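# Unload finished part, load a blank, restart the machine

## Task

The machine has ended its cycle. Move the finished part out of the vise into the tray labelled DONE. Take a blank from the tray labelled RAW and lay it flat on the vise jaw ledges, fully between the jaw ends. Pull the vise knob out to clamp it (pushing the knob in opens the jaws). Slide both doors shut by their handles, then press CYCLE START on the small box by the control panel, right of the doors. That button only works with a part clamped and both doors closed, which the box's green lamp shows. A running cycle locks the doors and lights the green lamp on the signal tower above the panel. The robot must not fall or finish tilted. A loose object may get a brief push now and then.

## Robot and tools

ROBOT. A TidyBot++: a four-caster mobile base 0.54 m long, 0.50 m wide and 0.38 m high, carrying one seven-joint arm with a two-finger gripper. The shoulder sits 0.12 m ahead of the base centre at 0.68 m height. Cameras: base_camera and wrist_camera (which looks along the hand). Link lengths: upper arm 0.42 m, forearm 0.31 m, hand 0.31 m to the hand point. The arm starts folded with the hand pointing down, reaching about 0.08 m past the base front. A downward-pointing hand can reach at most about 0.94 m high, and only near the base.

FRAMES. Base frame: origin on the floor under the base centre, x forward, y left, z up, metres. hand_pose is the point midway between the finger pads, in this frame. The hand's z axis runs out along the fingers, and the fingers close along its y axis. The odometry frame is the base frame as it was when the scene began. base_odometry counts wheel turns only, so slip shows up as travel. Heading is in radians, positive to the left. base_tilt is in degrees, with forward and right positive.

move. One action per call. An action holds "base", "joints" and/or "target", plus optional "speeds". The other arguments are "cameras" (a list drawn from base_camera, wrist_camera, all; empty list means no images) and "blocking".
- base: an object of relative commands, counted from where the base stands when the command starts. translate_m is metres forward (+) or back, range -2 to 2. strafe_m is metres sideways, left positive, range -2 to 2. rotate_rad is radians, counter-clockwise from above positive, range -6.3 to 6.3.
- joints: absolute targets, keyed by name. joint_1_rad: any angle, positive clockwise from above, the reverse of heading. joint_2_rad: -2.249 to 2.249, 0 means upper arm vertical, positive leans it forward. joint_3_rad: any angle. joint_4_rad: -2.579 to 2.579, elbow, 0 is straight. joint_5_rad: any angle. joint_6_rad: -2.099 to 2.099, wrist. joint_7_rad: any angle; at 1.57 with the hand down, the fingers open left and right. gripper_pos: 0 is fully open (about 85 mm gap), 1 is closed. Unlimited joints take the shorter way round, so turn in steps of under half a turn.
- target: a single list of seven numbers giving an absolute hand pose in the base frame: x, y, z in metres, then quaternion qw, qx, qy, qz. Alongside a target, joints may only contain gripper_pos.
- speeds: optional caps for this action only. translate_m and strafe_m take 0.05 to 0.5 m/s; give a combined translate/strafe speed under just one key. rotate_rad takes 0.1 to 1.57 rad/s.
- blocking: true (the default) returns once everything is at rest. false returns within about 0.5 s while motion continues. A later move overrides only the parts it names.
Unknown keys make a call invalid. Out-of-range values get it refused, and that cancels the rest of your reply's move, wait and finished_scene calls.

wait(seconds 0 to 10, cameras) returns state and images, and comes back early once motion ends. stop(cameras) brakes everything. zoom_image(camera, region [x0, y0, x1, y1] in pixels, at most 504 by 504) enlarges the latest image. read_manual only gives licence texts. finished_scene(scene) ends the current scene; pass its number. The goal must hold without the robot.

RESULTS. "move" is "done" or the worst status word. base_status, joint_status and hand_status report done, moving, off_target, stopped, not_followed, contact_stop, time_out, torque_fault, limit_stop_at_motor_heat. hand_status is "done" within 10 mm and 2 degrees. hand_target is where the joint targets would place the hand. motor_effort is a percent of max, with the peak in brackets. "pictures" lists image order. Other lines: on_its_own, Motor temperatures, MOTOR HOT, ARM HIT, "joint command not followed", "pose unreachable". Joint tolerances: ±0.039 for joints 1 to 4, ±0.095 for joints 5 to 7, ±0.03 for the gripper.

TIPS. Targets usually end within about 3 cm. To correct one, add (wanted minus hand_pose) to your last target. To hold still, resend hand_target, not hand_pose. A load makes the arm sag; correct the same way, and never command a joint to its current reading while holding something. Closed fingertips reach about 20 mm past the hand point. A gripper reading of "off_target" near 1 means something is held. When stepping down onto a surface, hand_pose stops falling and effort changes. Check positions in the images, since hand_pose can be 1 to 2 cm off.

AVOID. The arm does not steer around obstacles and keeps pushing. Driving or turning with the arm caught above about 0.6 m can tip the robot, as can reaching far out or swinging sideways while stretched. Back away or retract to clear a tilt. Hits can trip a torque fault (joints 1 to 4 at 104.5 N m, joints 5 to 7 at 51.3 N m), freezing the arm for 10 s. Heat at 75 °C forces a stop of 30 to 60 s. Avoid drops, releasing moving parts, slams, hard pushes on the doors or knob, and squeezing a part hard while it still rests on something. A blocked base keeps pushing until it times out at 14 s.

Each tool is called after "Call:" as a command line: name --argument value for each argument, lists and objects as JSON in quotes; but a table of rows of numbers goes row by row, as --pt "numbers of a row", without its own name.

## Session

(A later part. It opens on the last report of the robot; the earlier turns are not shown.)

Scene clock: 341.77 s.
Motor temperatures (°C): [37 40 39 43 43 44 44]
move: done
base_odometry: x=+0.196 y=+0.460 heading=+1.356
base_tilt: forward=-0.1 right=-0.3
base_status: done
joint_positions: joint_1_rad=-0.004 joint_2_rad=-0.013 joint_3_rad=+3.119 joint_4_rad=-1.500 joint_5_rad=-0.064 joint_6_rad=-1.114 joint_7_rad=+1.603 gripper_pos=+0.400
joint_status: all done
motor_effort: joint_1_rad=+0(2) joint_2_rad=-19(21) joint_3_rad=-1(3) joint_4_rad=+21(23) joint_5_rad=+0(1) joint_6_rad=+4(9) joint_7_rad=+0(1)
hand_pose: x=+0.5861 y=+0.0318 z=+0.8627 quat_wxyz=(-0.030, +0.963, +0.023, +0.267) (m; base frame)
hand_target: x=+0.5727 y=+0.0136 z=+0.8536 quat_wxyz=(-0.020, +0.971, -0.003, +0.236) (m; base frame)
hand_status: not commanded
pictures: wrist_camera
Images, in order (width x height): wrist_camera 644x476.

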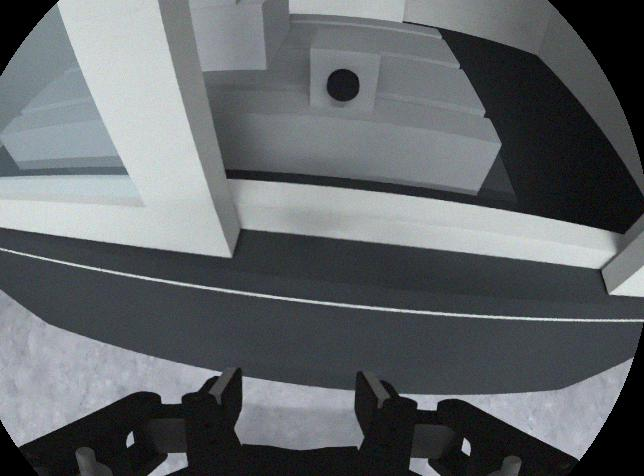

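Call:
move --base '{"strafe_m":0.05}' --joints '{"joint_1_rad":0.01,"joint_2_rad":-0.6,"joint_3_rad":3.12,"joint_4_rad":-1.74,"joint_5_rad":-0.04,"joint_6_rad":-0.42,"gripper_pos":1}' --cameras '[]'

Call:
move --base '{"translate_m":0.195}' --cameras '["wrist_camera"]'

Call:
move --base '{"strafe_m":0.36}' --speeds '{"strafe_m":0.2}' --cameras '["wrist_camera"]'

Scene clock: 345.37 s.
Motor temperatures (°C): [37 40 39 43 43 44 44]
move: done
base_odometry: x=+0.147 y=+0.471 heading=+1.357
base_tilt: forward=-0.1 right=-0.3
base_status: done
joint_positions: joint_1_rad=-0.004 joint_2_rad=-0.592 joint_3_rad=+3.123 joint_4_rad=-1.712 joint_5_rad=-0.064 joint_6_rad=-0.477 joint_7_rad=+1.603 gripper_pos=+0.999
joint_status: all done
motor_effort: joint_1_rad=+0(3) joint_2_rad=+1(21) joint_3_rad=+0(2) joint_4_rad=+22(23) joint_5_rad=+0(1) joint_6_rad=+9(9) joint_7_rad=+0(1)
hand_pose: x=+0.4778 y=+0.0221 z=+1.1594 quat_wxyz=(-0.022, +0.716, +0.012, +0.697) (m; base frame)
hand_target: x=+0.4780 y=+0.0151 z=+1.1635 quat_wxyz=(-0.017, +0.703, +0.000, +0.711) (m; base frame)
hand_status: not commanded
pictures: none
No camera images: "cameras" was empty.

Scene clock: 346.97 s.
Motor temperatures (°C): [37 40 39 43 43 44 44]
move: done
base_odometry: x=+0.188 y=+0.661 heading=+1.357
base_tilt: forward=-0.1 right=-0.3
base_status: done
joint_positions: joint_1_rad=-0.004 joint_2_rad=-0.592 joint_3_rad=+3.123 joint_4_rad=-1.716 joint_5_rad=-0.064 joint_6_rad=-0.474 joint_7_rad=+1.603 gripper_pos=+0.999
joint_status: not commanded
motor_effort: joint_1_rad=+0(1) joint_2_rad=+1(4) joint_3_rad=+0(1) joint_4_rad=+21(23) joint_5_rad=+0(1) joint_6_rad=+9(9) joint_7_rad=+1(1)
hand_pose: x=+0.4781 y=+0.0221 z=+1.1584 quat_wxyz=(-0.022, +0.716, +0.012, +0.697) (m; base frame)
hand_target: x=+0.4780 y=+0.0151 z=+1.1635 quat_wxyz=(-0.017, +0.703, +0.000, +0.711) (m; base frame)
hand_status: not commanded
pictures: wrist_camera
Images, in order (width x height): wrist_camera 644x476.

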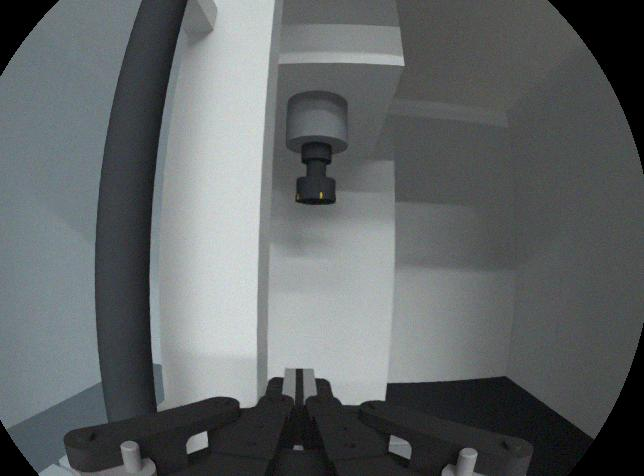

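Scene clock: 349.53 s.
Motor temperatures (°C): [37 40 39 43 43 44 44]
move: done
base_odometry: x=-0.163 y=+0.738 heading=+1.357
base_tilt: forward=-0.1 right=-0.3
base_status: done
joint_positions: joint_1_rad=+0.058 joint_2_rad=-0.581 joint_3_rad=+3.191 joint_4_rad=-1.719 joint_5_rad=-0.009 joint_6_rad=-0.454 joint_7_rad=+1.603 gripper_pos=+0.999
joint_status: not commanded
motor_effort: joint_1_rad=-7(15) joint_2_rad=-2(7) joint_3_rad=-12(27) joint_4_rad=+22(24) joint_5_rad=-4(10) joint_6_rad=+8(11) joint_7_rad=+1(1)
hand_pose: x=+0.4824 y=-0.0465 z=+1.1587 quat_wxyz=(+0.032, +0.714, -0.035, +0.699) (m; base frame)
hand_target: x=+0.4780 y=+0.0151 z=+1.1635 quat_wxyz=(-0.017, +0.703, +0.000, +0.711) (m; base frame)
hand_status: not commanded
pictures: wrist_camera
Images, in order (width x height): wrist_camera 644x476.

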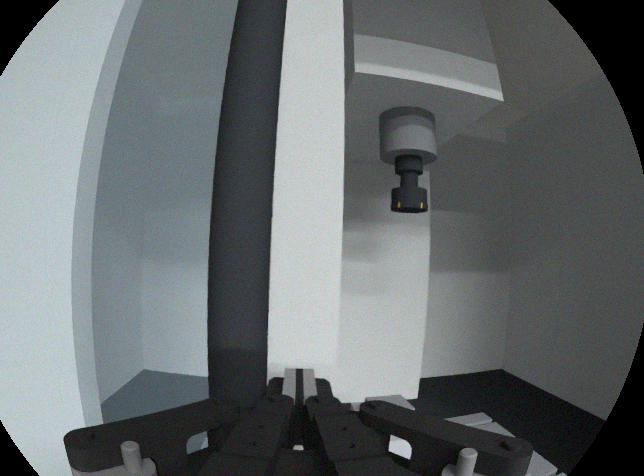

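Call:
move --base '{"strafe_m":-0.12}' --cameras '[]'

Call:
move --base '{"translate_m":-0.2}' --cameras '[]'

Call:
move --base '{"strafe_m":-0.13,"translate_m":0.12}' --joints '{"joint_1_rad":0,"joint_2_rad":0.2,"joint_3_rad":3.14,"joint_4_rad":-0.8,"joint_5_rad":-0.04,"joint_6_rad":-1.6}' --cameras '["wrist_camera"]'

Call:
zoom_image --camera "wrist_camera" --region '[220, 100, 480, 340]'

Scene clock: 351.90 s.
Motor temperatures (°C): [37 40 39 43 43 44 44]
move: done
base_odometry: x=-0.046 y=+0.713 heading=+1.358
base_tilt: forward=-0.1 right=-0.3
base_status: done
joint_positions: joint_1_rad=+0.019 joint_2_rad=-0.587 joint_3_rad=+3.126 joint_4_rad=-1.721 joint_5_rad=-0.014 joint_6_rad=-0.454 joint_7_rad=+1.603 gripper_pos=+0.999
joint_status: not commanded
motor_effort: joint_1_rad=+0(7) joint_2_rad=+0(2) joint_3_rad=+0(13) joint_4_rad=+21(23) joint_5_rad=+0(4) joint_6_rad=+9(10) joint_7_rad=+1(1)
hand_pose: x=+0.4817 y=+0.0053 z=+1.1601 quat_wxyz=(+0.010, +0.713, +0.010, +0.701) (m; base frame)
hand_target: x=+0.4780 y=+0.0151 z=+1.1635 quat_wxyz=(-0.017, +0.703, +0.000, +0.711) (m; base frame)
hand_status: not commanded
pictures: none
No camera images: "cameras" was empty.

Scene clock: 353.53 s.
Motor temperatures (°C): [37 40 39 43 43 44 44]
move: done
base_odometry: x=-0.088 y=+0.517 heading=+1.358
base_tilt: forward=-0.1 right=-0.3
base_status: done
joint_positions: joint_1_rad=+0.019 joint_2_rad=-0.602 joint_3_rad=+3.126 joint_4_rad=-1.721 joint_5_rad=-0.014 joint_6_rad=-0.454 joint_7_rad=+1.603 gripper_pos=+0.999
joint_status: not commanded
motor_effort: joint_1_rad=+0(0) joint_2_rad=+1(5) joint_3_rad=+0(1) joint_4_rad=+21(23) joint_5_rad=+0(1) joint_6_rad=+9(9) joint_7_rad=+0(1)
hand_pose: x=+0.4747 y=+0.0054 z=+1.1652 quat_wxyz=(+0.010, +0.708, +0.010, +0.706) (m; base frame)
hand_target: x=+0.4780 y=+0.0151 z=+1.1635 quat_wxyz=(-0.017, +0.703, +0.000, +0.711) (m; base frame)
hand_status: not commanded
pictures: none
No camera images: "cameras" was empty.

Scene clock: 356.13 s.
Motor temperatures (°C): [37 40 39 43 43 44 44]
move: done
base_odometry: x=+0.064 y=+0.607 heading=+1.358
base_tilt: forward=-0.1 right=-0.3
base_status: done
joint_positions: joint_1_rad=+0.017 joint_2_rad=+0.191 joint_3_rad=+3.126 joint_4_rad=-0.811 joint_5_rad=-0.014 joint_6_rad=-1.533 joint_7_rad=+1.603 gripper_pos=+0.999
joint_status: all done
motor_effort: joint_1_rad=+0(2) joint_2_rad=-25(27) joint_3_rad=-1(4) joint_4_rad=+18(22) joint_5_rad=+1(2) joint_6_rad=+5(10) joint_7_rad=+1(1)
hand_pose: x=+0.6408 y=+0.0040 z=+1.0087 quat_wxyz=(-0.003, +0.954, +0.016, +0.299) (m; base frame)
hand_target: x=+0.6274 y=+0.0145 z=+0.9975 quat_wxyz=(-0.020, +0.963, +0.006, +0.267) (m; base frame)
hand_status: not commanded
pictures: wrist_camera
Images, in order (width x height): wrist_camera 644x476.

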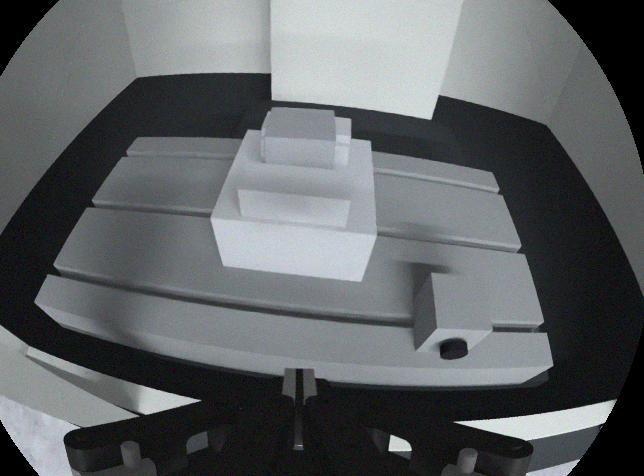

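Scaled by 1.938.

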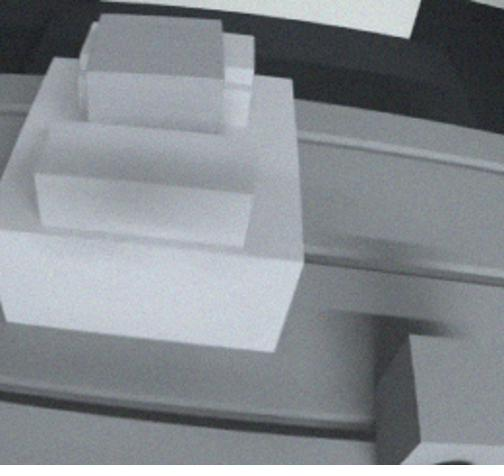

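Call:
move --base '{"translate_m":-0.1}' --joints '{"joint_2_rad":-0.006,"joint_4_rad":-1.45,"joint_6_rad":-1.2,"gripper_pos":0.55}' --cameras '[]'

Call:
move --base '{"strafe_m":-0.15}' --joints '{"joint_4_rad":-1.49,"joint_6_rad":-1.16}' --cameras '["wrist_camera"]'

Scene clock: 360.37 s.
Motor temperatures (°C): [37 40 39 43 43 44 44]
move: done
base_odometry: x=+0.044 y=+0.509 heading=+1.358
base_tilt: forward=-0.1 right=-0.3
base_status: done
joint_positions: joint_1_rad=+0.014 joint_2_rad=+0.014 joint_3_rad=+3.126 joint_4_rad=-1.424 joint_5_rad=-0.014 joint_6_rad=-1.260 joint_7_rad=+1.603 gripper_pos=+0.550
joint_status: all done
motor_effort: joint_1_rad=+0(2) joint_2_rad=-19(28) joint_3_rad=-1(2) joint_4_rad=+20(21) joint_5_rad=+0(1) joint_6_rad=+4(5) joint_7_rad=+0(1)
hand_pose: x=+0.5697 y=+0.0063 z=+0.8628 quat_wxyz=(-0.004, +0.975, +0.016, +0.220) (m; base frame)
hand_target: x=+0.5768 y=+0.0137 z=+0.8690 quat_wxyz=(-0.020, +0.969, -0.002, +0.246) (m; base frame)
hand_status: not commanded
pictures: none
No camera images: "cameras" was empty.

Scene clock: 361.83 s.
Motor temperatures (°C): [37 40 39 43 43 44 44]
move: done
base_odometry: x=+0.190 y=+0.477 heading=+1.357
base_tilt: forward=-0.1 right=-0.3
base_status: done
joint_positions: joint_1_rad=+0.010 joint_2_rad=+0.011 joint_3_rad=+3.130 joint_4_rad=-1.468 joint_5_rad=-0.014 joint_6_rad=-1.216 joint_7_rad=+1.603 gripper_pos=+0.550
joint_status: all done
motor_effort: joint_1_rad=+0(3) joint_2_rad=-19(20) joint_3_rad=-1(2) joint_4_rad=+21(21) joint_5_rad=+0(2) joint_6_rad=+4(4) joint_7_rad=+1(1)
hand_pose: x=+0.5710 y=+0.0062 z=+0.8509 quat_wxyz=(-0.004, +0.975, +0.016, +0.222) (m; base frame)
hand_target: x=+0.5782 y=+0.0135 z=+0.8565 quat_wxyz=(-0.020, +0.969, -0.003, +0.246) (m; base frame)
hand_status: not commanded
pictures: wrist_camera
Images, in order (width x height): wrist_camera 644x476.

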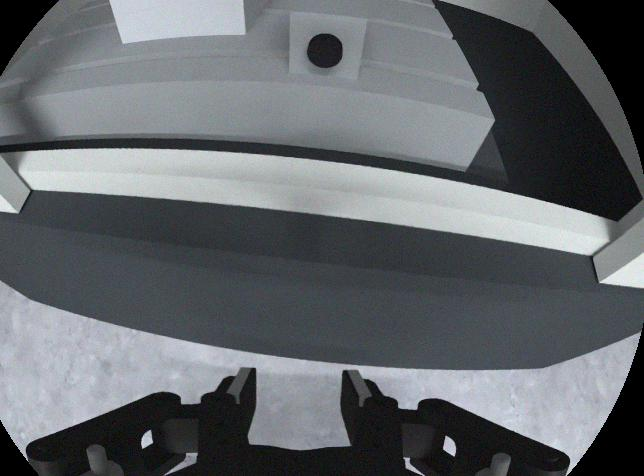

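Call:
move --base '{"rotate_rad":-0.025,"strafe_m":-0.006,"translate_m":0.1}' --joints '{"joint_4_rad":-1.5}' --cameras '["wrist_camera"]'

Scene clock: 365.60 s.
Motor temperatures (°C): [37 40 39 43 43 44 44]
move: done
base_odometry: x=+0.218 y=+0.573 heading=+1.332
base_tilt: forward=-0.1 right=-0.3
base_status: done
joint_positions: joint_1_rad=+0.007 joint_2_rad=+0.005 joint_3_rad=+3.132 joint_4_rad=-1.478 joint_5_rad=-0.014 joint_6_rad=-1.211 joint_7_rad=+1.603 gripper_pos=+0.550
joint_status: all done
motor_effort: joint_1_rad=+0(2) joint_2_rad=-20(22) joint_3_rad=+0(2) joint_4_rad=+20(21) joint_5_rad=+1(1) joint_6_rad=+4(5) joint_7_rad=+0(1)
hand_pose: x=+0.5689 y=+0.0064 z=+0.8494 quat_wxyz=(-0.004, +0.975, +0.016, +0.222) (m; base frame)
hand_target: x=+0.5757 y=+0.0135 z=+0.8519 quat_wxyz=(-0.020, +0.970, -0.003, +0.241) (m; base frame)
hand_status: not commanded
pictures: wrist_camera
Images, in order (width x height): wrist_camera 644x476.

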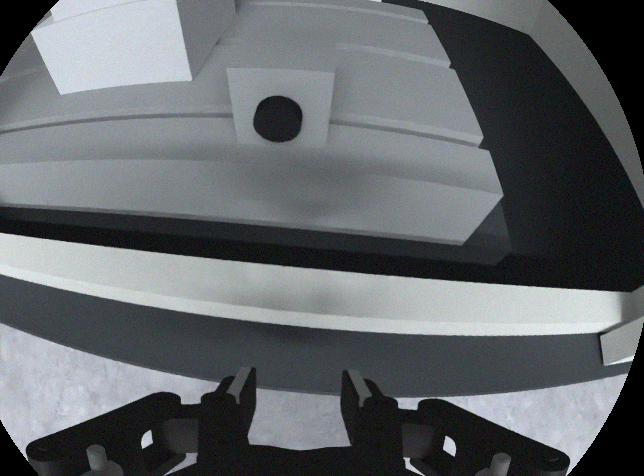

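Call:
move --base '{"strafe_m":0.018,"translate_m":0.08}' --joints '{"joint_4_rad":-1.465,"joint_6_rad":-1.18}' --cameras '["wrist_camera"]'

Scene clock: 367.33 s.
Motor temperatures (°C): [37 40 39 43 43 44 44]
move: done
base_odometry: x=+0.219 y=+0.656 heading=+1.332
base_tilt: forward=-0.1 right=-0.3
base_status: done
joint_positions: joint_1_rad=+0.007 joint_2_rad=+0.005 joint_3_rad=+3.132 joint_4_rad=-1.463 joint_5_rad=-0.014 joint_6_rad=-1.211 joint_7_rad=+1.603 gripper_pos=+0.550
joint_status: all done
motor_effort: joint_1_rad=+0(1) joint_2_rad=-19(22) joint_3_rad=-1(2) joint_4_rad=+19(21) joint_5_rad=+1(1) joint_6_rad=+4(5) joint_7_rad=+1(1)
hand_pose: x=+0.5723 y=+0.0064 z=+0.8563 quat_wxyz=(-0.004, +0.973, +0.016, +0.229) (m; base frame)
hand_target: x=+0.5788 y=+0.0136 z=+0.8651 quat_wxyz=(-0.020, +0.968, -0.002, +0.249) (m; base frame)
hand_status: not commanded
pictures: wrist_camera
Images, in order (width x height): wrist_camera 644x476.

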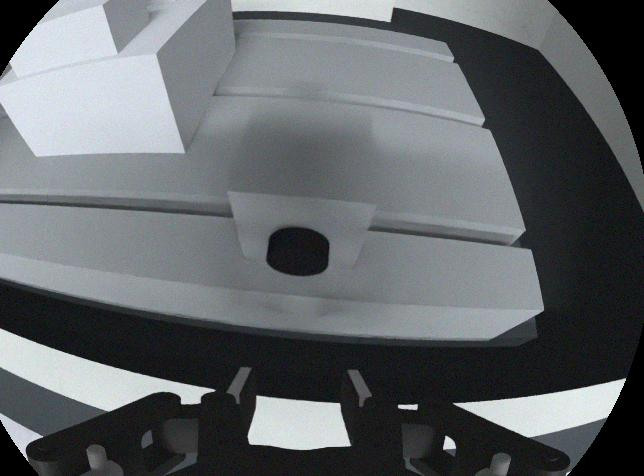

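Call:
move --base '{"translate_m":0.048}' --speeds '{"translate_m":0.15}' --cameras '["wrist_camera"]'

Scene clock: 368.80 s.
Motor temperatures (°C): [37 40 39 43 43 44 44]
move: done
base_odometry: x=+0.230 y=+0.702 heading=+1.332
base_tilt: forward=-0.1 right=-0.3
base_status: done
joint_positions: joint_1_rad=+0.007 joint_2_rad=+0.000 joint_3_rad=+3.132 joint_4_rad=-1.463 joint_5_rad=-0.014 joint_6_rad=-1.211 joint_7_rad=+1.603 gripper_pos=+0.550
joint_status: not commanded
motor_effort: joint_1_rad=+0(2) joint_2_rad=-20(22) joint_3_rad=+0(3) joint_4_rad=+20(21) joint_5_rad=+0(1) joint_6_rad=+4(7) joint_7_rad=+0(1)
hand_pose: x=+0.5716 y=+0.0065 z=+0.8583 quat_wxyz=(-0.004, +0.973, +0.016, +0.231) (m; base frame)
hand_target: x=+0.5788 y=+0.0136 z=+0.8651 quat_wxyz=(-0.020, +0.968, -0.002, +0.249) (m; base frame)
hand_status: not commanded
pictures: wrist_camera
Images, in order (width x height): wrist_camera 644x476.

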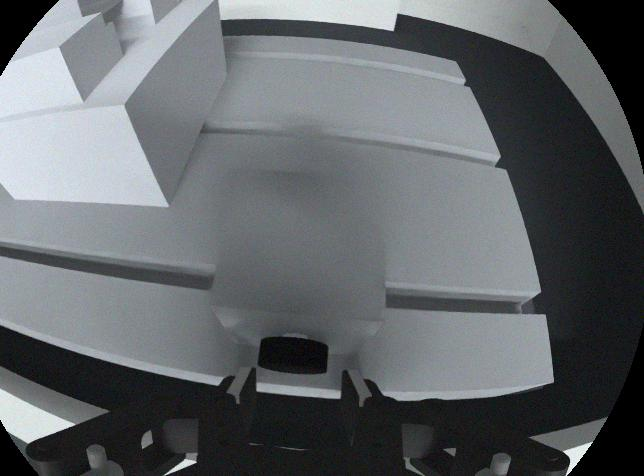

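Call:
move --base '{"translate_m":0.009,"strafe_m":0.003}' --speeds '{"translate_m":0.1}' --cameras '["wrist_camera"]'

Call:
move --joints '{"gripper_pos":0.85}' --cameras '["wrist_camera"]'

Scene clock: 370.07 s.
Motor temperatures (°C): [37 40 39 43 43 44 44]
move: done
base_odometry: x=+0.230 y=+0.712 heading=+1.332
base_tilt: forward=-0.1 right=-0.3
base_status: done
joint_positions: joint_1_rad=+0.007 joint_2_rad=-0.004 joint_3_rad=+3.132 joint_4_rad=-1.463 joint_5_rad=-0.014 joint_6_rad=-1.212 joint_7_rad=+1.603 gripper_pos=+0.550
joint_status: not commanded
motor_effort: joint_1_rad=+0(2) joint_2_rad=-19(22) joint_3_rad=-1(2) joint_4_rad=+19(22) joint_5_rad=+1(2) joint_6_rad=+4(8) joint_7_rad=+0(1)
hand_pose: x=+0.5707 y=+0.0065 z=+0.8602 quat_wxyz=(-0.004, +0.972, +0.016, +0.233) (m; base frame)
hand_target: x=+0.5788 y=+0.0136 z=+0.8651 quat_wxyz=(-0.020, +0.968, -0.002, +0.249) (m; base frame)
hand_status: not commanded
pictures: wrist_camera
Images, in order (width x height): wrist_camera 644x476.

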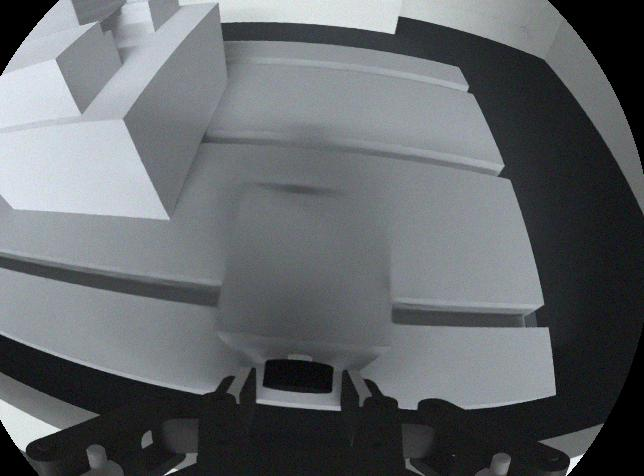

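Scene clock: 370.77 s.
Motor temperatures (°C): [37 40 39 43 43 44 44]
move: off_target
base_odometry: x=+0.230 y=+0.712 heading=+1.332
base_tilt: forward=-0.1 right=-0.3
base_status: not commanded
joint_positions: joint_1_rad=+0.007 joint_2_rad=-0.006 joint_3_rad=+3.132 joint_4_rad=-1.463 joint_5_rad=-0.014 joint_6_rad=-1.212 joint_7_rad=+1.603 gripper_pos=+0.748
joint_status: gripper_pos off_target (ended at +0.748, target +0.850)
motor_effort: joint_1_rad=+0(1) joint_2_rad=-18(19) joint_3_rad=+0(1) joint_4_rad=+21(23) joint_5_rad=+0(1) joint_6_rad=+7(9) joint_7_rad=+0(1)
hand_pose: x=+0.5706 y=+0.0065 z=+0.8612 quat_wxyz=(-0.004, +0.972, +0.016, +0.234) (m; base frame)
hand_target: x=+0.5788 y=+0.0136 z=+0.8651 quat_wxyz=(-0.020, +0.968, -0.002, +0.249) (m; base frame)
hand_status: not commanded
pictures: wrist_camera
Images, in order (width x height): wrist_camera 644x476.

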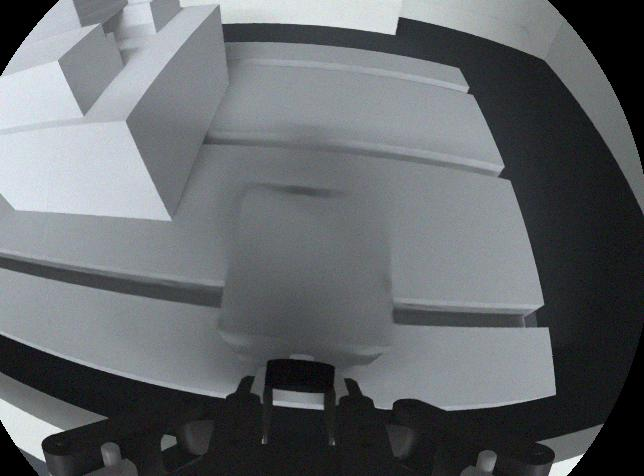

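Call:
move --base '{"translate_m":-0.08}' --joints '{"gripper_pos":0.95}' --speeds '{"translate_m":0.08}' --cameras '["wrist_camera"]'

Call:
move --base '{"translate_m":-0.03}' --speeds '{"translate_m":0.08}' --cameras '["wrist_camera"]'

Scene clock: 373.13 s.
Motor temperatures (°C): [37 40 39 43 43 44 44]
move: done
base_odometry: x=+0.211 y=+0.634 heading=+1.332
base_tilt: forward=-0.1 right=-0.3
base_status: done
joint_positions: joint_1_rad=+0.005 joint_2_rad=-0.013 joint_3_rad=+3.134 joint_4_rad=-1.459 joint_5_rad=-0.014 joint_6_rad=-1.197 joint_7_rad=+1.603 gripper_pos=+0.950
joint_status: all done
motor_effort: joint_1_rad=+0(3) joint_2_rad=-19(43) joint_3_rad=-1(2) joint_4_rad=+20(26) joint_5_rad=+0(2) joint_6_rad=+5(15) joint_7_rad=+1(1)
hand_pose: x=+0.5741 y=+0.0066 z=+0.8686 quat_wxyz=(-0.003, +0.969, +0.016, +0.247) (m; base frame)
hand_target: x=+0.5788 y=+0.0136 z=+0.8651 quat_wxyz=(-0.020, +0.968, -0.002, +0.249) (m; base frame)
hand_status: not commanded
pictures: wrist_camera
Images, in order (width x height): wrist_camera 644x476.

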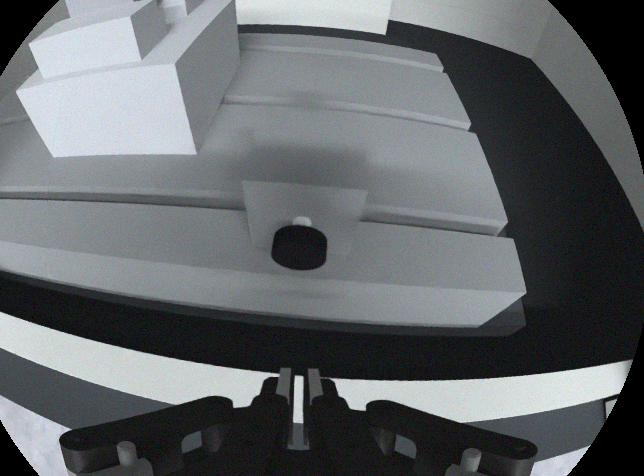

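Scene clock: 374.03 s.
Motor temperatures (°C): [37 40 39 43 43 44 44]
move: done
base_odometry: x=+0.203 y=+0.605 heading=+1.332
base_tilt: forward=-0.1 right=-0.3
base_status: done
joint_positions: joint_1_rad=+0.005 joint_2_rad=-0.009 joint_3_rad=+3.134 joint_4_rad=-1.459 joint_5_rad=-0.014 joint_6_rad=-1.197 joint_7_rad=+1.603 gripper_pos=+0.950
joint_status: not commanded
motor_effort: joint_1_rad=+0(1) joint_2_rad=-19(21) joint_3_rad=-1(2) joint_4_rad=+21(21) joint_5_rad=+0(1) joint_6_rad=+4(5) joint_7_rad=+1(1)
hand_pose: x=+0.5749 y=+0.0066 z=+0.8666 quat_wxyz=(-0.003, +0.969, +0.016, +0.245) (m; base frame)
hand_target: x=+0.5788 y=+0.0136 z=+0.8651 quat_wxyz=(-0.020, +0.968, -0.002, +0.249) (m; base frame)
hand_status: not commanded
pictures: wrist_camera
Images, in order (width x height): wrist_camera 644x476.

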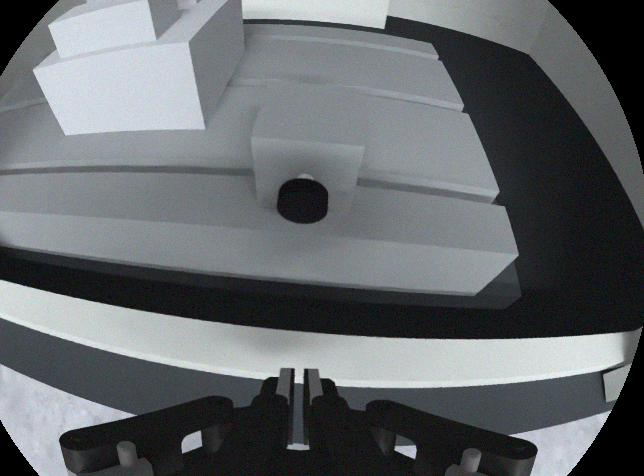

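Call:
move --base '{"translate_m":-0.13}' --cameras '[]'

Call:
move --base '{"strafe_m":-0.45}' --joints '{"joint_1_rad":0.01,"joint_2_rad":-0.6,"joint_3_rad":3.16,"joint_4_rad":-1.74,"joint_5_rad":-0.04,"joint_6_rad":-0.42,"gripper_pos":1}' --cameras '["wrist_camera"]'

Scene clock: 376.43 s.
Motor temperatures (°C): [37 40 39 43 43 44 44]
move: done
base_odometry: x=+0.172 y=+0.478 heading=+1.332
base_tilt: forward=-0.1 right=-0.3
base_status: done
joint_positions: joint_1_rad=+0.005 joint_2_rad=-0.011 joint_3_rad=+3.134 joint_4_rad=-1.459 joint_5_rad=-0.014 joint_6_rad=-1.197 joint_7_rad=+1.603 gripper_pos=+0.950
joint_status: not commanded
motor_effort: joint_1_rad=+0(1) joint_2_rad=-18(22) joint_3_rad=+0(1) joint_4_rad=+20(22) joint_5_rad=+0(1) joint_6_rad=+4(5) joint_7_rad=+1(1)
hand_pose: x=+0.5745 y=+0.0066 z=+0.8675 quat_wxyz=(-0.003, +0.969, +0.016, +0.246) (m; base frame)
hand_target: x=+0.5788 y=+0.0136 z=+0.8651 quat_wxyz=(-0.020, +0.968, -0.002, +0.249) (m; base frame)
hand_status: not commanded
pictures: none
No camera images: "cameras" was empty.

Scene clock: 378.67 s.
Motor temperatures (°C): [37 40 39 43 43 44 44]
move: done
base_odometry: x=+0.610 y=+0.372 heading=+1.331
base_tilt: forward=-0.1 right=-0.3
base_status: done
joint_positions: joint_1_rad=+0.005 joint_2_rad=-0.592 joint_3_rad=+3.146 joint_4_rad=-1.712 joint_5_rad=-0.014 joint_6_rad=-0.477 joint_7_rad=+1.603 gripper_pos=+0.999
joint_status: all done
motor_effort: joint_1_rad=+0(2) joint_2_rad=+1(21) joint_3_rad=+0(3) joint_4_rad=+22(24) joint_5_rad=+0(2) joint_6_rad=+9(9) joint_7_rad=+1(1)
hand_pose: x=+0.4786 y=-0.0010 z=+1.1595 quat_wxyz=(+0.007, +0.716, +0.005, +0.698) (m; base frame)
hand_target: x=+0.4784 y=-0.0076 z=+1.1640 quat_wxyz=(-0.014, +0.703, -0.020, +0.711) (m; base frame)
hand_status: not commanded
pictures: wrist_camera
Images, in order (width x height): wrist_camera 644x476.

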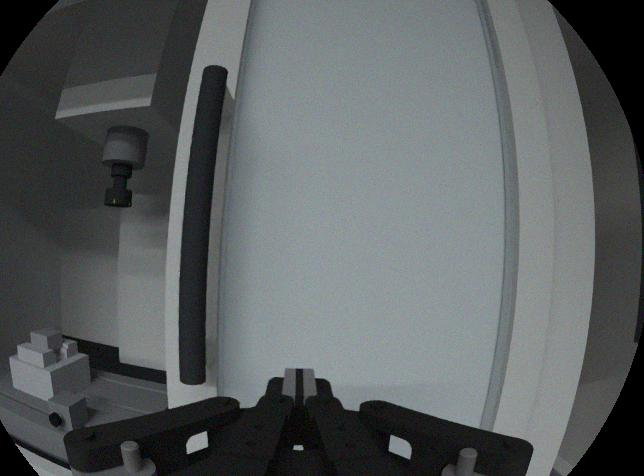

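Call:
move --base '{"translate_m":0.17}' --cameras '["wrist_camera"]'

Scene clock: 381.77 s.
Motor temperatures (°C): [37 40 39 43 43 44 44]
move: done
base_odometry: x=+0.650 y=+0.537 heading=+1.330
base_tilt: forward=-0.1 right=-0.3
base_status: done
joint_positions: joint_1_rad=+0.005 joint_2_rad=-0.592 joint_3_rad=+3.146 joint_4_rad=-1.716 joint_5_rad=-0.014 joint_6_rad=-0.474 joint_7_rad=+1.603 gripper_pos=+0.999
joint_status: not commanded
motor_effort: joint_1_rad=+0(0) joint_2_rad=+1(4) joint_3_rad=+0(1) joint_4_rad=+21(23) joint_5_rad=+0(1) joint_6_rad=+9(9) joint_7_rad=+1(1)
hand_pose: x=+0.4788 y=-0.0011 z=+1.1586 quat_wxyz=(+0.007, +0.716, +0.005, +0.698) (m; base frame)
hand_target: x=+0.4784 y=-0.0076 z=+1.1640 quat_wxyz=(-0.014, +0.703, -0.020, +0.711) (m; base frame)
hand_status: not commanded
pictures: wrist_camera
Images, in order (width x height): wrist_camera 644x476.

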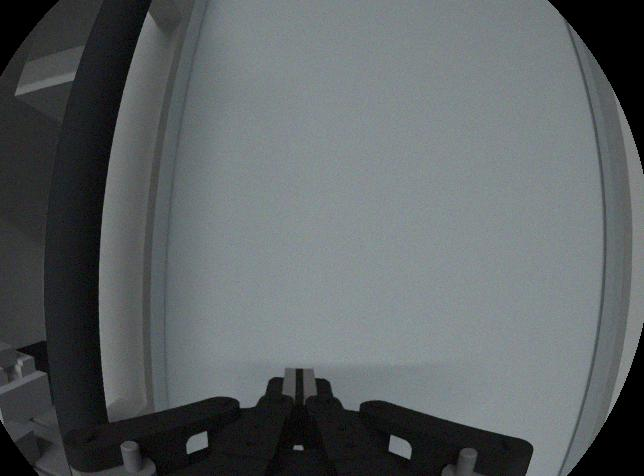

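Call:
move --base '{"strafe_m":0.48,"translate_m":0.008}' --speeds '{"strafe_m":0.25}' --cameras '["wrist_camera"]'

Call:
move --base '{"strafe_m":0.04}' --speeds '{"strafe_m":0.15}' --cameras '[]'

Scene clock: 385.37 s.
Motor temperatures (°C): [37 40 39 43 43 44 44]
move: done
base_odometry: x=+0.186 y=+0.659 heading=+1.331
base_tilt: forward=-0.1 right=-0.3
base_status: done
joint_positions: joint_1_rad=+0.056 joint_2_rad=-0.610 joint_3_rad=+3.224 joint_4_rad=-1.727 joint_5_rad=+0.000 joint_6_rad=-0.456 joint_7_rad=+1.603 gripper_pos=+0.999
joint_status: not commanded
motor_effort: joint_1_rad=-6(15) joint_2_rad=+7(10) joint_3_rad=-12(29) joint_4_rad=+23(26) joint_5_rad=-4(10) joint_6_rad=+12(15) joint_7_rad=+0(1)
hand_pose: x=+0.4680 y=-0.0647 z=+1.1634 quat_wxyz=(+0.038, +0.707, -0.049, +0.705) (m; base frame)
hand_target: x=+0.4784 y=-0.0076 z=+1.1640 quat_wxyz=(-0.014, +0.703, -0.020, +0.711) (m; base frame)
hand_status: not commanded
pictures: wrist_camera
Images, in order (width x height): wrist_camera 644x476.

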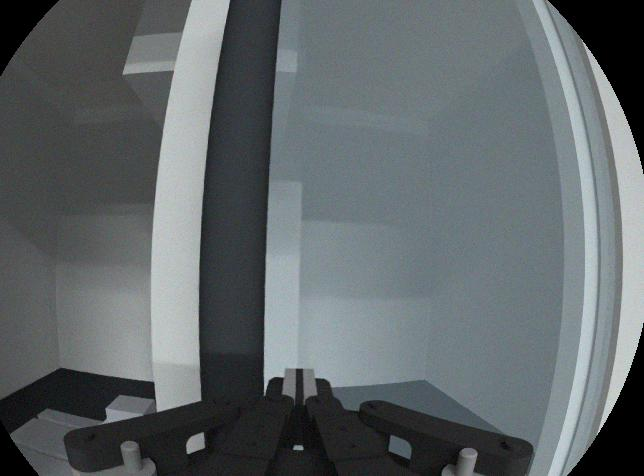

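Scene clock: 386.37 s.
Motor temperatures (°C): [37 40 39 43 43 44 44]
move: done
base_odometry: x=+0.147 y=+0.669 heading=+1.331
base_tilt: forward=-0.1 right=-0.3
base_status: done
joint_positions: joint_1_rad=+0.064 joint_2_rad=-0.608 joint_3_rad=+3.247 joint_4_rad=-1.729 joint_5_rad=+0.001 joint_6_rad=-0.448 joint_7_rad=+1.603 gripper_pos=+0.999
joint_status: not commanded
motor_effort: joint_1_rad=-8(13) joint_2_rad=+5(8) joint_3_rad=-15(26) joint_4_rad=+24(25) joint_5_rad=-4(9) joint_6_rad=+12(13) joint_7_rad=+0(1)
hand_pose: x=+0.4672 y=-0.0808 z=+1.1633 quat_wxyz=(+0.044, +0.705, -0.063, +0.706) (m; base frame)
hand_target: x=+0.4784 y=-0.0076 z=+1.1640 quat_wxyz=(-0.014, +0.703, -0.020, +0.711) (m; base frame)
hand_status: not commanded
pictures: none
No camera images: "cameras" was empty.

Call:
move --base '{"strafe_m":0.05}' --speeds '{"strafe_m":0.15}' --cameras '[]'

Call:
move --base '{"strafe_m":0.03}' --speeds '{"strafe_m":0.15}' --cameras '["wrist_camera"]'

Scene clock: 388.27 s.
Motor temperatures (°C): [37 40 39 43 42 44 44]
move: done
base_odometry: x=+0.099 y=+0.681 heading=+1.331
base_tilt: forward=-0.1 right=-0.3
base_status: done
joint_positions: joint_1_rad=+0.075 joint_2_rad=-0.604 joint_3_rad=+3.267 joint_4_rad=-1.731 joint_5_rad=+0.002 joint_6_rad=-0.438 joint_7_rad=+1.603 gripper_pos=+0.999
joint_status: not commanded
motor_effort: joint_1_rad=-15(18) joint_2_rad=+4(6) joint_3_rad=-27(32) joint_4_rad=+24(25) joint_5_rad=-9(10) joint_6_rad=+11(13) joint_7_rad=+0(1)
hand_pose: x=+0.4667 y=-0.0964 z=+1.1632 quat_wxyz=(+0.051, +0.702, -0.076, +0.706) (m; base frame)
hand_target: x=+0.4784 y=-0.0076 z=+1.1640 quat_wxyz=(-0.014, +0.703, -0.020, +0.711) (m; base frame)
hand_status: not commanded
pictures: none
No camera images: "cameras" was empty.

Scene clock: 389.10 s.
Motor temperatures (°C): [37 40 39 43 42 44 44]
move: done
base_odometry: x=+0.070 y=+0.688 heading=+1.331
base_tilt: forward=-0.1 right=-0.3
base_status: done
joint_positions: joint_1_rad=+0.097 joint_2_rad=-0.593 joint_3_rad=+3.304 joint_4_rad=-1.728 joint_5_rad=+0.006 joint_6_rad=-0.429 joint_7_rad=+1.603 gripper_pos=+0.999
joint_status: not commanded
motor_effort: joint_1_rad=-16(19) joint_2_rad=-2(4) joint_3_rad=-31(33) joint_4_rad=+19(21) joint_5_rad=-10(11) joint_6_rad=+5(9) joint_7_rad=+0(1)
hand_pose: x=+0.4649 y=-0.1259 z=+1.1629 quat_wxyz=(+0.064, +0.699, -0.101, +0.705) (m; base frame)
hand_target: x=+0.4784 y=-0.0076 z=+1.1640 quat_wxyz=(-0.014, +0.703, -0.020, +0.711) (m; base frame)
hand_status: not commanded
pictures: wrist_camera
Images, in order (width x height): wrist_camera 644x476.

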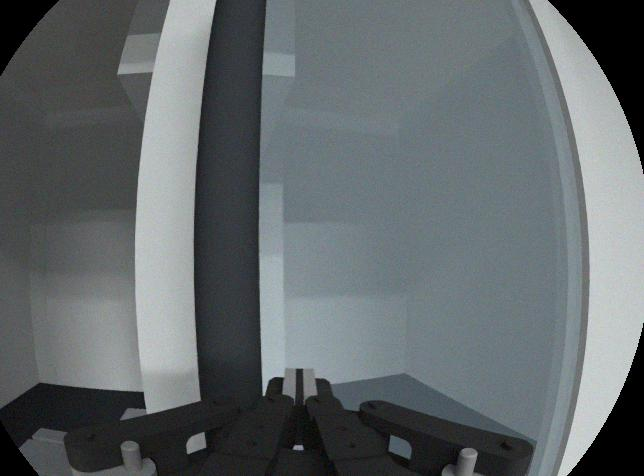

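Call:
move --base '{"strafe_m":-0.14}' --cameras '[]'

Call:
move --base '{"translate_m":-0.18}' --joints '{"joint_1_rad":-0.01,"joint_3_rad":3.14,"joint_4_rad":-1.76,"joint_6_rad":-0.42}' --cameras '[]'

Call:
move --base '{"strafe_m":0.5}' --cameras '["wrist_camera"]'

Scene clock: 391.27 s.
Motor temperatures (°C): [37 40 39 43 42 44 44]
move: done
base_odometry: x=+0.207 y=+0.655 heading=+1.332
base_tilt: forward=-0.1 right=-0.3
base_status: done
joint_positions: joint_1_rad=+0.014 joint_2_rad=-0.606 joint_3_rad=+3.170 joint_4_rad=-1.733 joint_5_rad=-0.015 joint_6_rad=-0.427 joint_7_rad=+1.603 gripper_pos=+0.999
joint_status: not commanded
motor_effort: joint_1_rad=+0(17) joint_2_rad=+1(7) joint_3_rad=-1(31) joint_4_rad=+22(27) joint_5_rad=+0(11) joint_6_rad=+9(14) joint_7_rad=+0(1)
hand_pose: x=+0.4746 y=-0.0177 z=+1.1681 quat_wxyz=(+0.012, +0.701, -0.010, +0.713) (m; base frame)
hand_target: x=+0.4784 y=-0.0076 z=+1.1640 quat_wxyz=(-0.014, +0.703, -0.020, +0.711) (m; base frame)
hand_status: not commanded
pictures: none
No camera images: "cameras" was empty.

Scene clock: 392.80 s.
Motor temperatures (°C): [37 40 39 43 42 44 44]
move: done
base_odometry: x=+0.164 y=+0.480 heading=+1.332
base_tilt: forward=-0.1 right=-0.3
base_status: done
joint_positions: joint_1_rad=+0.000 joint_2_rad=-0.608 joint_3_rad=+3.156 joint_4_rad=-1.744 joint_5_rad=-0.015 joint_6_rad=-0.427 joint_7_rad=+1.603 gripper_pos=+0.999
joint_status: all done
motor_effort: joint_1_rad=+0(1) joint_2_rad=+1(5) joint_3_rad=+0(2) joint_4_rad=+22(23) joint_5_rad=+0(1) joint_6_rad=+9(10) joint_7_rad=+1(1)
hand_pose: x=+0.4753 y=-0.0053 z=+1.1621 quat_wxyz=(+0.006, +0.704, +0.001, +0.710) (m; base frame)
hand_target: x=+0.4807 y=+0.0109 z=+1.1519 quat_wxyz=(-0.023, +0.710, -0.003, +0.704) (m; base frame)
hand_status: not commanded
pictures: none
No camera images: "cameras" was empty.

Scene clock: 395.13 s.
Motor temperatures (°C): [37 40 39 43 42 44 44]
move: done
base_odometry: x=-0.322 y=+0.598 heading=+1.333
base_tilt: forward=-0.1 right=-0.3
base_status: done
joint_positions: joint_1_rad=+0.000 joint_2_rad=-0.608 joint_3_rad=+3.150 joint_4_rad=-1.744 joint_5_rad=-0.015 joint_6_rad=-0.427 joint_7_rad=+1.603 gripper_pos=+0.999
joint_status: not commanded
motor_effort: joint_1_rad=+0(1) joint_2_rad=+1(2) joint_3_rad=+0(3) joint_4_rad=+22(23) joint_5_rad=+0(1) joint_6_rad=+9(9) joint_7_rad=+1(1)
hand_pose: x=+0.4753 y=-0.0014 z=+1.1620 quat_wxyz=(+0.005, +0.704, +0.005, +0.710) (m; base frame)
hand_target: x=+0.4807 y=+0.0109 z=+1.1519 quat_wxyz=(-0.023, +0.710, -0.003, +0.704) (m; base frame)
hand_status: not commanded
pictures: wrist_camera
Images, in order (width x height): wrist_camera 644x476.

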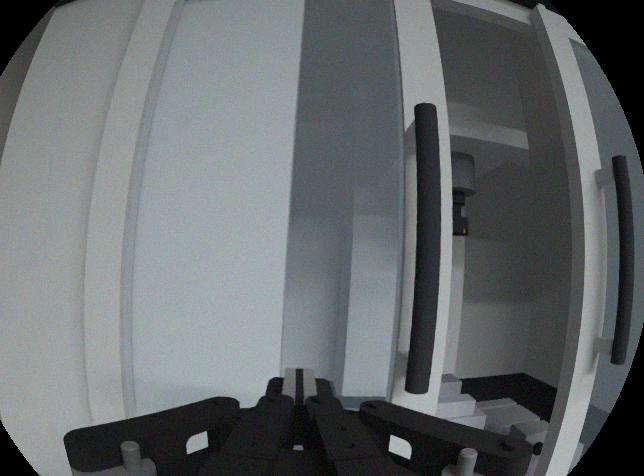

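Call:
move --base '{"translate_m":0.187}' --cameras '[]'

Call:
move --base '{"strafe_m":-0.36}' --speeds '{"strafe_m":0.2}' --cameras '["wrist_camera"]'

Scene clock: 397.20 s.
Motor temperatures (°C): [37 40 39 43 42 44 44]
move: done
base_odometry: x=-0.278 y=+0.780 heading=+1.333
base_tilt: forward=-0.1 right=-0.3
base_status: done
joint_positions: joint_1_rad=+0.000 joint_2_rad=-0.596 joint_3_rad=+3.150 joint_4_rad=-1.744 joint_5_rad=-0.015 joint_6_rad=-0.427 joint_7_rad=+1.603 gripper_pos=+0.999
joint_status: not commanded
motor_effort: joint_1_rad=+0(1) joint_2_rad=+0(5) joint_3_rad=+0(1) joint_4_rad=+22(23) joint_5_rad=+0(1) joint_6_rad=+9(9) joint_7_rad=+0(1)
hand_pose: x=+0.4806 y=-0.0014 z=+1.1580 quat_wxyz=(+0.005, +0.708, +0.005, +0.706) (m; base frame)
hand_target: x=+0.4807 y=+0.0109 z=+1.1519 quat_wxyz=(-0.023, +0.710, -0.003, +0.704) (m; base frame)
hand_status: not commanded
pictures: none
No camera images: "cameras" was empty.

Scene clock: 399.77 s.
Motor temperatures (°C): [37 40 39 43 42 44 44]
move: done
base_odometry: x=+0.072 y=+0.696 heading=+1.333
base_tilt: forward=-0.1 right=-0.3
base_status: done
joint_positions: joint_1_rad=-0.065 joint_2_rad=-0.617 joint_3_rad=+3.058 joint_4_rad=-1.749 joint_5_rad=-0.062 joint_6_rad=-0.422 joint_7_rad=+1.603 gripper_pos=+1.000
joint_status: not commanded
motor_effort: joint_1_rad=+8(15) joint_2_rad=+8(9) joint_3_rad=+15(26) joint_4_rad=+24(26) joint_5_rad=+5(9) joint_6_rad=+14(15) joint_7_rad=+1(1)
hand_pose: x=+0.4639 y=+0.0789 z=+1.1616 quat_wxyz=(-0.048, +0.699, +0.064, +0.711) (m; base frame)
hand_target: x=+0.4807 y=+0.0109 z=+1.1519 quat_wxyz=(-0.023, +0.710, -0.003, +0.704) (m; base frame)
hand_status: not commanded
pictures: wrist_camera
Images, in order (width x height): wrist_camera 644x476.

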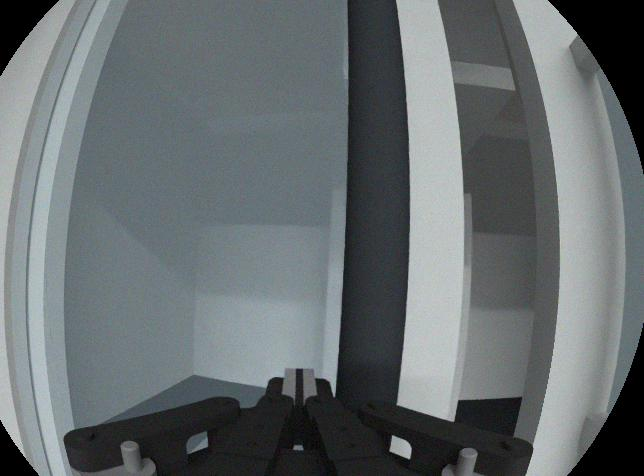

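Call:
move --base '{"strafe_m": -0.06}' --speeds '{"strafe_m": 0.15}' --cameras '["wrist_camera"]'

Scene clock: 403.03 s.
Motor temperatures (°C): [37 40 39 43 42 44 44]
move: done
base_odometry: x=+0.130 y=+0.682 heading=+1.333
base_tilt: forward=-0.1 right=-0.3
base_status: done
joint_positions: joint_1_rad=-0.060 joint_2_rad=-0.624 joint_3_rad=+3.060 joint_4_rad=-1.753 joint_5_rad=-0.067 joint_6_rad=-0.422 joint_7_rad=+1.603 gripper_pos=+1.000
joint_status: not commanded
motor_effort: joint_1_rad=+7(15) joint_2_rad=+9(10) joint_3_rad=+13(27) joint_4_rad=+25(26) joint_5_rad=+5(9) joint_6_rad=+14(15) joint_7_rad=+1(1)
hand_pose: x=+0.4613 y=+0.0768 z=+1.1620 quat_wxyz=(-0.048, +0.698, +0.061, +0.712) (m; base frame)
hand_target: x=+0.4807 y=+0.0109 z=+1.1519 quat_wxyz=(-0.023, +0.710, -0.003, +0.704) (m; base frame)
hand_status: not commanded
pictures: wrist_camera
Images, in order (width x height): wrist_camera 644x476.

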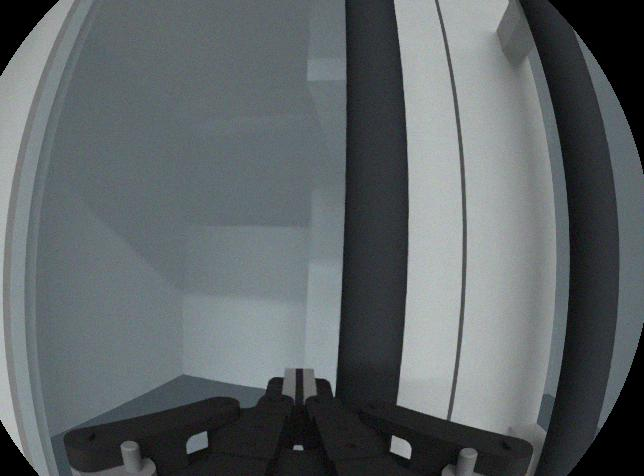

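Call:
move --base '{"strafe_m": -0.03}' --speeds '{"strafe_m": 0.1}' --cameras '["wrist_camera"]'

Call:
move --base '{"strafe_m": -0.03}' --speeds '{"strafe_m": 0.1}' --cameras '["wrist_camera"]'

Scene clock: 404.47 s.
Motor temperatures (°C): [37 40 39 43 42 44 44]
move: done
base_odometry: x=+0.159 y=+0.675 heading=+1.333
base_tilt: forward=-0.1 right=-0.4
base_status: done
joint_positions: joint_1_rad=-0.081 joint_2_rad=-0.614 joint_3_rad=+3.023 joint_4_rad=-1.745 joint_5_rad=-0.073 joint_6_rad=-0.421 joint_7_rad=+1.603 gripper_pos=+1.000
joint_status: not commanded
motor_effort: joint_1_rad=+13(15) joint_2_rad=+4(10) joint_3_rad=+24(27) joint_4_rad=+20(26) joint_5_rad=+8(9) joint_6_rad=+9(15) joint_7_rad=+1(1)
hand_pose: x=+0.4595 y=+0.1052 z=+1.1617 quat_wxyz=(-0.062, +0.697, +0.085, +0.709) (m; base frame)
hand_target: x=+0.4807 y=+0.0109 z=+1.1519 quat_wxyz=(-0.023, +0.710, -0.003, +0.704) (m; base frame)
hand_status: not commanded
pictures: wrist_camera
Images, in order (width x height): wrist_camera 644x476.

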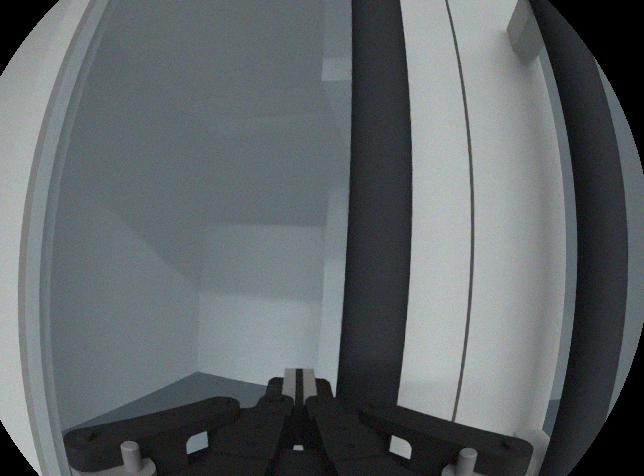

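Scene clock: 405.30 s.
Motor temperatures (°C): [37 40 39 43 42 44 44]
move: done
base_odometry: x=+0.188 y=+0.668 heading=+1.333
base_tilt: forward=-0.1 right=-0.4
base_status: done
joint_positions: joint_1_rad=-0.102 joint_2_rad=-0.598 joint_3_rad=+2.988 joint_4_rad=-1.734 joint_5_rad=-0.084 joint_6_rad=-0.419 joint_7_rad=+1.603 gripper_pos=+1.000
joint_status: not commanded
motor_effort: joint_1_rad=+17(20) joint_2_rad=+1(6) joint_3_rad=+31(36) joint_4_rad=+18(22) joint_5_rad=+10(13) joint_6_rad=+6(11) joint_7_rad=+1(1)
hand_pose: x=+0.4577 y=+0.1340 z=+1.1614 quat_wxyz=(-0.078, +0.696, +0.107, +0.706) (m; base frame)
hand_target: x=+0.4807 y=+0.0109 z=+1.1519 quat_wxyz=(-0.023, +0.710, -0.003, +0.704) (m; base frame)
hand_status: not commanded
pictures: wrist_camera
Images, in order (width x height): wrist_camera 644x476.

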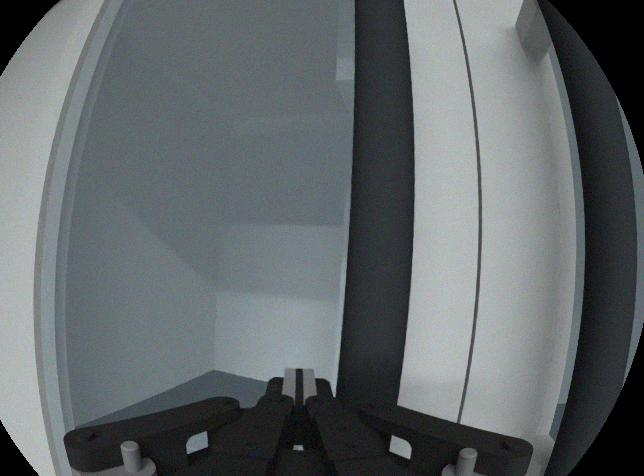

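Call:
move --base '{"strafe_m": 0.15}' --cameras '[]'

Call:
move --base '{"translate_m": -0.45}' --joints '{"joint_1_rad": 0.01, "joint_2_rad": -0.6, "joint_3_rad": 3.14, "joint_4_rad": -1.74, "joint_5_rad": -0.03, "joint_6_rad": -0.45}' --cameras '["wrist_camera"]'

Call:
move --base '{"strafe_m": -1.2}' --cameras '["wrist_camera"]'

Scene clock: 409.47 s.
Motor temperatures (°C): [37 40 39 43 42 44 44]
move: done
base_odometry: x=+0.042 y=+0.704 heading=+1.333
base_tilt: forward=-0.1 right=-0.3
base_status: done
joint_positions: joint_1_rad=-0.013 joint_2_rad=-0.609 joint_3_rad=+3.132 joint_4_rad=-1.749 joint_5_rad=-0.064 joint_6_rad=-0.418 joint_7_rad=+1.603 gripper_pos=+1.000
joint_status: not commanded
motor_effort: joint_1_rad=+0(18) joint_2_rad=+2(11) joint_3_rad=+0(32) joint_4_rad=+22(26) joint_5_rad=-1(11) joint_6_rad=+9(16) joint_7_rad=+0(1)
hand_pose: x=+0.4745 y=+0.0195 z=+1.1623 quat_wxyz=(-0.024, +0.702, +0.009, +0.711) (m; base frame)
hand_target: x=+0.4807 y=+0.0109 z=+1.1519 quat_wxyz=(-0.023, +0.710, -0.003, +0.704) (m; base frame)
hand_status: not commanded
pictures: none
No camera images: "cameras" was empty.

Scene clock: 411.70 s.
Motor temperatures (°C): [37 40 39 43 42 44 44]
move: done
base_odometry: x=-0.065 y=+0.266 heading=+1.332
base_tilt: forward=-0.1 right=-0.3
base_status: done
joint_positions: joint_1_rad=+0.000 joint_2_rad=-0.608 joint_3_rad=+3.132 joint_4_rad=-1.742 joint_5_rad=-0.061 joint_6_rad=-0.422 joint_7_rad=+1.603 gripper_pos=+1.000
joint_status: all done
motor_effort: joint_1_rad=+0(1) joint_2_rad=+2(6) joint_3_rad=+0(1) joint_4_rad=+22(23) joint_5_rad=+0(1) joint_6_rad=+9(9) joint_7_rad=+1(1)
hand_pose: x=+0.4743 y=+0.0145 z=+1.1652 quat_wxyz=(-0.018, +0.701, +0.005, +0.713) (m; base frame)
hand_target: x=+0.4783 y=+0.0027 z=+1.1544 quat_wxyz=(-0.011, +0.714, -0.008, +0.700) (m; base frame)
hand_status: not commanded
pictures: wrist_camera
Images, in order (width x height): wrist_camera 644x476.

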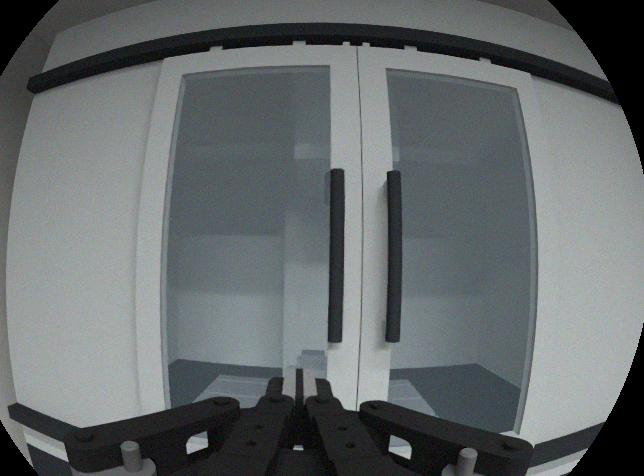

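Scene clock: 415.40 s.
Motor temperatures (°C): [37 40 39 43 42 44 44]
move: done
base_odometry: x=+1.102 y=-0.017 heading=+1.331
base_tilt: forward=-0.1 right=-0.3
base_status: done
joint_positions: joint_1_rad=+0.000 joint_2_rad=-0.608 joint_3_rad=+3.132 joint_4_rad=-1.742 joint_5_rad=-0.061 joint_6_rad=-0.422 joint_7_rad=+1.603 gripper_pos=+1.000
joint_status: not commanded
motor_effort: joint_1_rad=+0(1) joint_2_rad=+2(2) joint_3_rad=+0(3) joint_4_rad=+21(23) joint_5_rad=+0(1) joint_6_rad=+9(9) joint_7_rad=+0(1)
hand_pose: x=+0.4743 y=+0.0142 z=+1.1652 quat_wxyz=(-0.018, +0.701, +0.005, +0.713) (m; base frame)
hand_target: x=+0.4783 y=+0.0027 z=+1.1544 quat_wxyz=(-0.011, +0.714, -0.008, +0.700) (m; base frame)
hand_status: not commanded
pictures: wrist_camera
Images, in order (width x height): wrist_camera 644x476.

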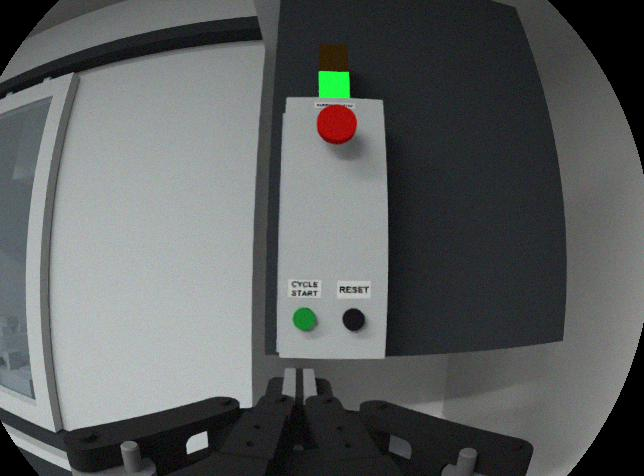

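Call:
move --base '{"translate_m": 0.15, "strafe_m": 0.007}' --speeds '{"translate_m": 0.15}' --cameras '["wrist_camera"]'

Scene clock: 418.07 s.
Motor temperatures (°C): [37 40 39 43 42 44 44]
move: done
base_odometry: x=+1.131 y=+0.130 heading=+1.331
base_tilt: forward=-0.1 right=-0.3
base_status: done
joint_positions: joint_1_rad=+0.000 joint_2_rad=-0.602 joint_3_rad=+3.132 joint_4_rad=-1.742 joint_5_rad=-0.061 joint_6_rad=-0.422 joint_7_rad=+1.603 gripper_pos=+1.000
joint_status: not commanded
motor_effort: joint_1_rad=+0(1) joint_2_rad=+1(5) joint_3_rad=+0(1) joint_4_rad=+22(23) joint_5_rad=+0(1) joint_6_rad=+9(9) joint_7_rad=+1(1)
hand_pose: x=+0.4773 y=+0.0142 z=+1.1631 quat_wxyz=(-0.018, +0.704, +0.005, +0.710) (m; base frame)
hand_target: x=+0.4783 y=+0.0027 z=+1.1544 quat_wxyz=(-0.011, +0.714, -0.008, +0.700) (m; base frame)
hand_status: not commanded
pictures: wrist_camera
Images, in order (width x height): wrist_camera 644x476.

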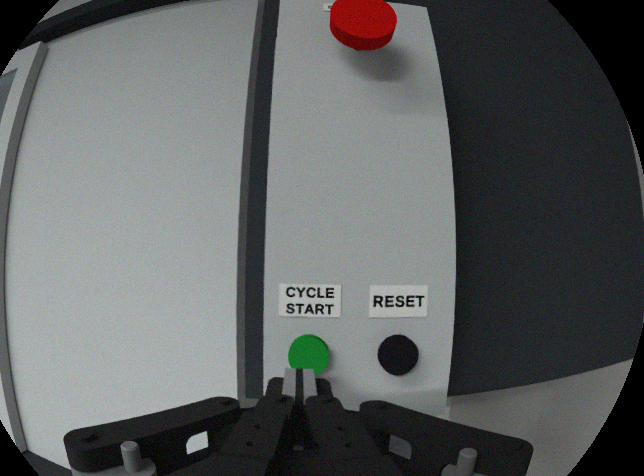

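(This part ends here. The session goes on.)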